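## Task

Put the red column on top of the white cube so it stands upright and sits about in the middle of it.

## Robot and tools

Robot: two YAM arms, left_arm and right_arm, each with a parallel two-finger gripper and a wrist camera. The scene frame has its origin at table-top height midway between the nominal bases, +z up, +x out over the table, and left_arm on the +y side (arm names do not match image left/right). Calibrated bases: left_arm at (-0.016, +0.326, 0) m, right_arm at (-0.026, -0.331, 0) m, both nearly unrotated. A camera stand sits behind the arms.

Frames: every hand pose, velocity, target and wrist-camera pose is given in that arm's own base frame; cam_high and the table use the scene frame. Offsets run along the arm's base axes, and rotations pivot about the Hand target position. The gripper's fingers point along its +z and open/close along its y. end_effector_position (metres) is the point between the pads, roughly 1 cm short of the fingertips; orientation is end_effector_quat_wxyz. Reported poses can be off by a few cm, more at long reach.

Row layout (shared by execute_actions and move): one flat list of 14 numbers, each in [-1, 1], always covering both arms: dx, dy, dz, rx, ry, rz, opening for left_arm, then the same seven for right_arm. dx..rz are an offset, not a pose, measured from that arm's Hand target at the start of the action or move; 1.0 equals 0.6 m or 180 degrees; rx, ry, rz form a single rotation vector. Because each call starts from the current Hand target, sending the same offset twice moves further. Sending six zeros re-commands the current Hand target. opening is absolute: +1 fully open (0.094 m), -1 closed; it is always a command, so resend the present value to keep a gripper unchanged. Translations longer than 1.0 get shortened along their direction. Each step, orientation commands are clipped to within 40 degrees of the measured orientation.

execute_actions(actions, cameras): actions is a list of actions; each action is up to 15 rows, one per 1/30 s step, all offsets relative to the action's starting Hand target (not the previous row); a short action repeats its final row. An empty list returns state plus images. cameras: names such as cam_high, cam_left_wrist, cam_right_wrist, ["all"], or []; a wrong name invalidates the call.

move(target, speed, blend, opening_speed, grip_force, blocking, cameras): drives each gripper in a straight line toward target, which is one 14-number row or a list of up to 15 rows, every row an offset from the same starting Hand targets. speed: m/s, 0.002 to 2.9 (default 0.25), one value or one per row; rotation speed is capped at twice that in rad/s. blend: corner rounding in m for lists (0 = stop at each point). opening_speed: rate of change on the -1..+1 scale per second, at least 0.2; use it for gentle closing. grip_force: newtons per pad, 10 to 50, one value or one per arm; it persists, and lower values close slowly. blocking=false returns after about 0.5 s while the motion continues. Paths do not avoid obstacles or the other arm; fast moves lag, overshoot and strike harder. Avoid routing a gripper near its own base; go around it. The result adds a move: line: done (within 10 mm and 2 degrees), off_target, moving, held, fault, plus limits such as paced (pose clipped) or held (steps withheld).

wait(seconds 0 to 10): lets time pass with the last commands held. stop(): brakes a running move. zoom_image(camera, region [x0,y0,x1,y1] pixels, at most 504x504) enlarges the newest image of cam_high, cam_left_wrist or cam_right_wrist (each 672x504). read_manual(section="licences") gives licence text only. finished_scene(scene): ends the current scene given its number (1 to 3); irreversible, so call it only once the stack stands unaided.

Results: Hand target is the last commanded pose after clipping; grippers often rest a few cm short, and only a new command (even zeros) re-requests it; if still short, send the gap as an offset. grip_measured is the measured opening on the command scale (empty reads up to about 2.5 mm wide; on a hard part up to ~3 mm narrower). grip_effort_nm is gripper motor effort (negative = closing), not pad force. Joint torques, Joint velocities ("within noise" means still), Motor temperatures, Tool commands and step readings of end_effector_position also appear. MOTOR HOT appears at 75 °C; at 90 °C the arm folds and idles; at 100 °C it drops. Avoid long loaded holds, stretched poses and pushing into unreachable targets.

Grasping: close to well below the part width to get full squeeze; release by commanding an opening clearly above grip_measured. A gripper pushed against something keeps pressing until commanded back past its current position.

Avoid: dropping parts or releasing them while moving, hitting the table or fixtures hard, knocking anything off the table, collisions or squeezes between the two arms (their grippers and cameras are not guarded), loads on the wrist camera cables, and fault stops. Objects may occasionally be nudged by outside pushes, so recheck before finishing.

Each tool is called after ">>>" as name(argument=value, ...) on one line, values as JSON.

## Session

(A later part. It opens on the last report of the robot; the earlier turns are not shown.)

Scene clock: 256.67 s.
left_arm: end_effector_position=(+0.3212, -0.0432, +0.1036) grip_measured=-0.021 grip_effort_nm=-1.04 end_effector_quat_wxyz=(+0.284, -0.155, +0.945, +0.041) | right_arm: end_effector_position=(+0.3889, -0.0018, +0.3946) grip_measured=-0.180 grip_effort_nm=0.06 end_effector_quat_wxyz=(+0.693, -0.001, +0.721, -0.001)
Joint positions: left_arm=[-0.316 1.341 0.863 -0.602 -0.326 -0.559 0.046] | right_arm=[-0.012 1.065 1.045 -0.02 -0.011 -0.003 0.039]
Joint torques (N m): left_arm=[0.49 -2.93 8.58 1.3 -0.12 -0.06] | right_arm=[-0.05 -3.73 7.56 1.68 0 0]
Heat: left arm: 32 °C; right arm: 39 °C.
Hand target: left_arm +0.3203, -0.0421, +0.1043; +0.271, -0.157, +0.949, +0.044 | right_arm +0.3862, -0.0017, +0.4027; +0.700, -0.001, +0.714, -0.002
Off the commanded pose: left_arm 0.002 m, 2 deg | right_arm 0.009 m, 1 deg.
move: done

>>> wait(seconds=0.1, cameras=["cam_high"])

>>> zoom_image(camera="cam_high", region=[300, 120, 380, 190])

Scene clock: 259.37 s.
left_arm: end_effector_position=(+0.3212, -0.0432, +0.1036) grip_measured=-0.021 grip_effort_nm=-1.04 end_effector_quat_wxyz=(+0.284, -0.155, +0.945, +0.041) | right_arm: end_effector_position=(+0.3889, -0.0018, +0.3946) grip_measured=-0.180 grip_effort_nm=0.07 end_effector_quat_wxyz=(+0.693, -0.001, +0.721, -0.001)
Joint positions: left_arm=[-0.316 1.341 0.863 -0.602 -0.326 -0.559 0.046] | right_arm=[-0.012 1.065 1.045 -0.02 -0.011 -0.003 0.039]
Joint torques (N m): left_arm=[0.49 -2.95 8.57 1.3 -0.12 -0.06] | right_arm=[-0.03 -3.73 7.57 1.67 0 0]
Heat: left arm: 32 °C; right arm: 39 °C.
Hand target: left_arm +0.3203, -0.0421, +0.1043; +0.271, -0.157, +0.949, +0.044 | right_arm +0.3862, -0.0017, +0.4027; +0.700, -0.001, +0.714, -0.002
Tool commands: left_gripper/opening=-0.1 right_gripper/opening=-0.18
Off the commanded pose: left_arm 0.002 m, 2 deg | right_arm 0.009 m, 1 deg.
wait: 0.10 s; at rest from the start
Images, in order (width x height): cam_high 672x504.

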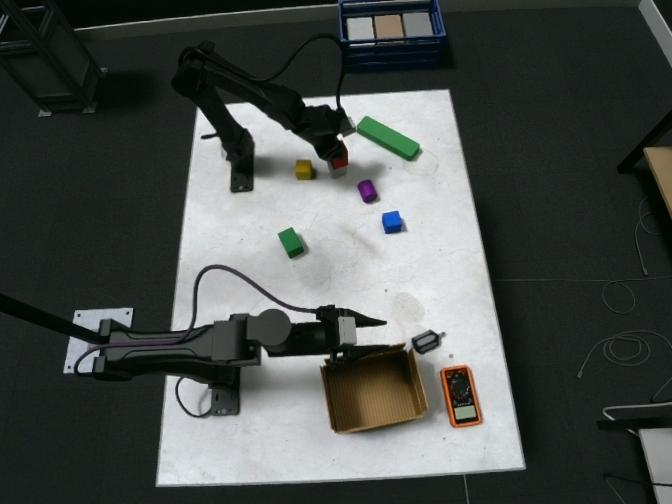

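Scaled by 6.300 from the camera's 672x504 image, which has a finer 960x720 frame.

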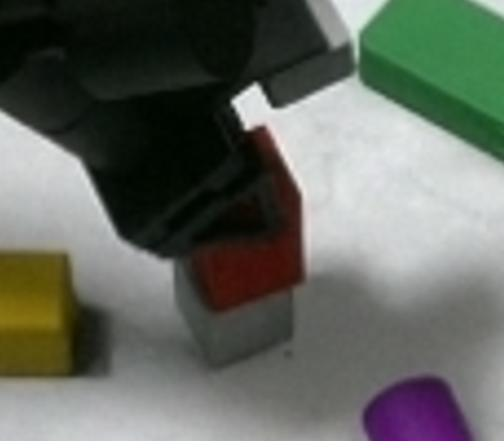

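>>> move(target=[0,0,0,0,0,0,0.45,0,0,0,0,0,0,-0.18], opening_speed=0.4, cameras=["cam_high","cam_left_wrist"])

>>> zoom_image(camera="cam_high", region=[300, 120, 380, 190])

Scene clock: 264.03 s.
left_arm: end_effector_position=(+0.3141, -0.0430, +0.0969) grip_measured=+0.447 grip_effort_nm=0.13 end_effector_quat_wxyz=(+0.264, -0.151, +0.951, +0.045) | right_arm: end_effector_position=(+0.3889, -0.0018, +0.3946) grip_measured=-0.180 grip_effort_nm=0.06 end_effector_quat_wxyz=(+0.693, -0.001, +0.721, -0.001)
Joint positions: left_arm=[-0.316 1.35 0.863 -0.634 -0.314 -0.559 0.068] | right_arm=[-0.012 1.065 1.045 -0.02 -0.011 -0.003 0.039]
Joint torques (N m): left_arm=[0.5 -3.63 8.55 1.56 -0.23 -0.06] | right_arm=[-0.05 -3.73 7.57 1.67 0 0]
Heat: left arm: 32 °C; right arm: 39 °C.
Hand target: left_arm +0.3203, -0.0421, +0.1043; +0.271, -0.157, +0.949, +0.044 | right_arm +0.3862, -0.0017, +0.4027; +0.700, -0.001, +0.714, -0.002
Off the commanded pose: left_arm 0.010 m, 1 deg | right_arm 0.009 m, 1 deg.
move: done
camera_calibration:
cam_left_wrist: T_world_to_cam=[[0.311674, -0.950186, 0.00221454, -0.140008], [-0.945629, -0.310406, -0.0971264, 0.327723], [0.0929756, 0.0281777, -0.99527, 0.161246], [0, 0, 0, 1]] pos_world=[0.33855, -0.0358504, 0.192624]
Images, in order (width x height): cam_high 672x504, cam_left_wrist 672x504.

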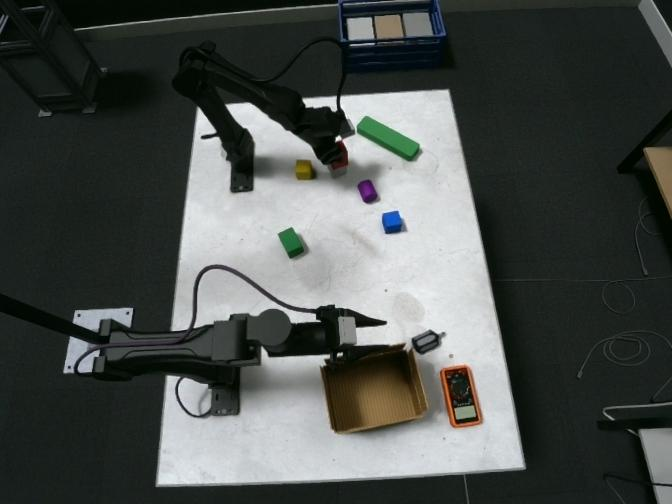

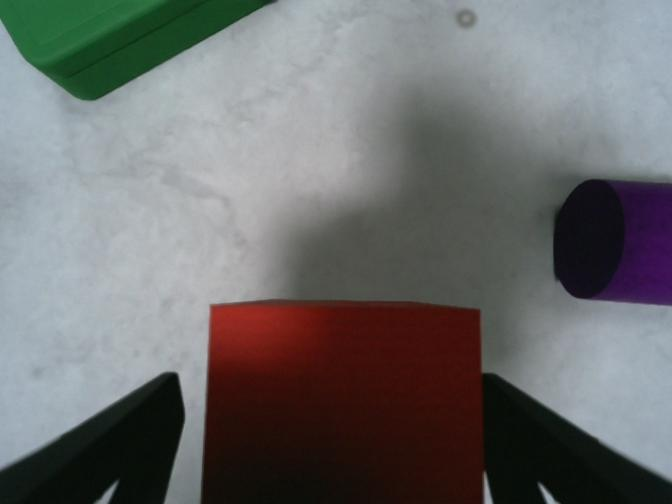

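Scaled by 6.300 from the camera's 672x504 image, which has a finer 960x720 frame.

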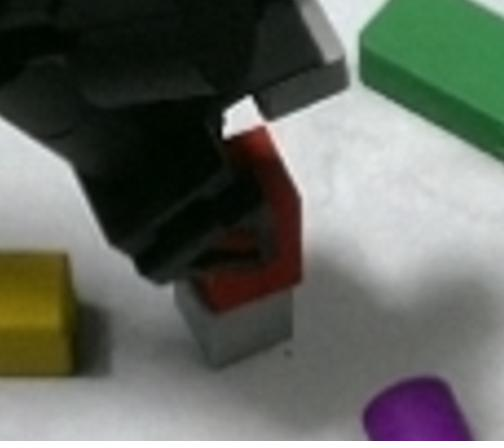

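>>> move(target=[[0,0,0,0,0,0,0.9,0,0,0,0,0,0,-0.18],[-0.0858,-0.028,0.15,0,0,0,0.9,0,0,0,0,0,0,-0.18],[-0.15,0.0,0.25,0,0,0,0.9,0,0,0,0,0,0,-0.18]], speed=[0.05,0.08,0.2], blend=[0,0.02,0], opening_speed=0.6, cameras=["cam_high","cam_left_wrist"])

>>> zoom_image(camera="cam_high", region=[300, 120, 380, 190])

Scene clock: 271.80 s.
left_arm: end_effector_position=(+0.2290, -0.0434, +0.2450) grip_measured=+0.897 grip_effort_nm=0.13 end_effector_quat_wxyz=(+0.259, -0.153, +0.953, +0.043) | right_arm: end_effector_position=(+0.3889, -0.0018, +0.3946) grip_measured=-0.180 grip_effort_nm=0.06 end_effector_quat_wxyz=(+0.693, -0.001, +0.721, -0.001)
Joint positions: left_arm=[-0.477 1.123 1.329 -1.389 -0.372 -0.722 0.089] | right_arm=[-0.012 1.065 1.045 -0.02 -0.011 -0.003 0.039]
Joint torques (N m): left_arm=[-0.54 -1.44 7.95 1.42 -0.42 -0.11] | right_arm=[-0.05 -3.73 7.57 1.68 0 0]
Heat: left arm: 33 °C; right arm: 39 °C.
Hand target: left_arm +0.2302, -0.0420, +0.2544; +0.271, -0.157, +0.949, +0.044 | right_arm +0.3862, -0.0017, +0.4027; +0.700, -0.001, +0.714, -0.002
Off the commanded pose: left_arm 0.010 m, 1 deg | right_arm 0.009 m, 1 deg.
move: done
camera_calibration:
cam_left_wrist: T_world_to_cam=[[0.314569, -0.94922, 0.00519356, -0.115519], [-0.945601, -0.313838, -0.085703, 0.258551], [0.0829809, 0.0220484, -0.996307, 0.318753], [0, 0, 0, 1]] pos_world=[0.254374, -0.0355376, 0.340334]
Images, in order (width x height): cam_high 672x504, cam_left_wrist 672x504.

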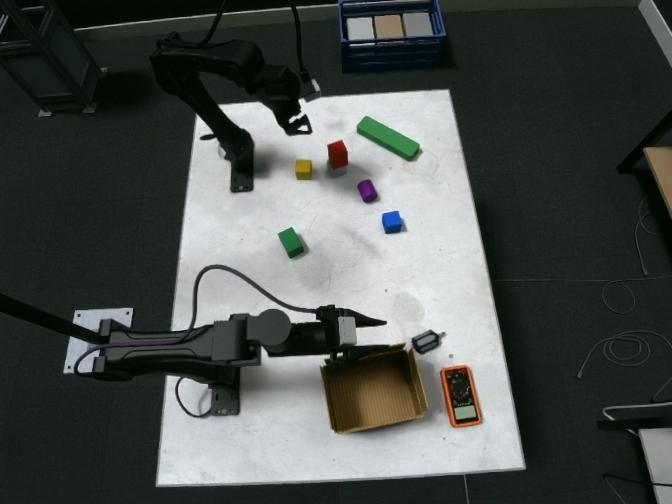

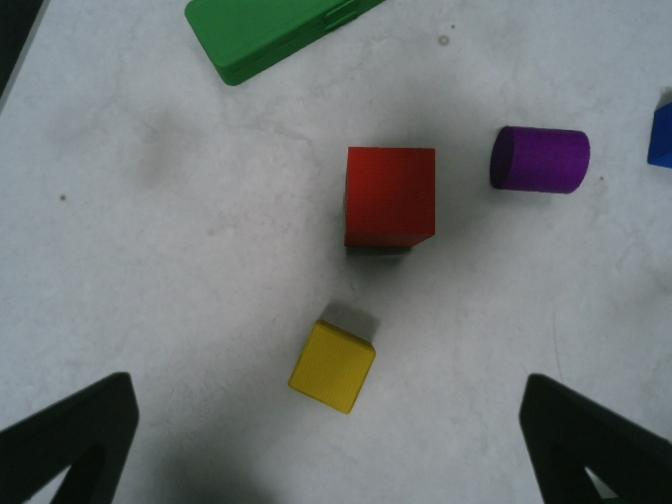

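Scaled by 6.300 from the camera's 672x504 image, which has a finer 960x720 frame.

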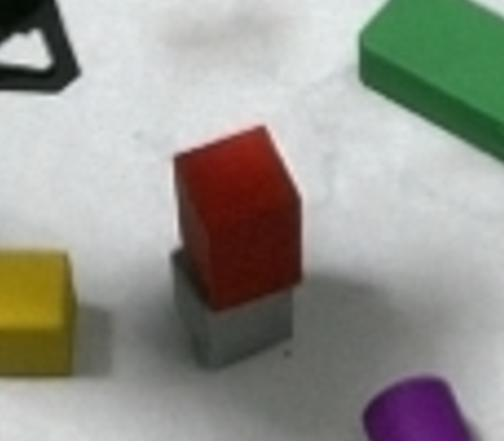

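>>> finished_scene(scene=1)

The scene is finished: the task was done.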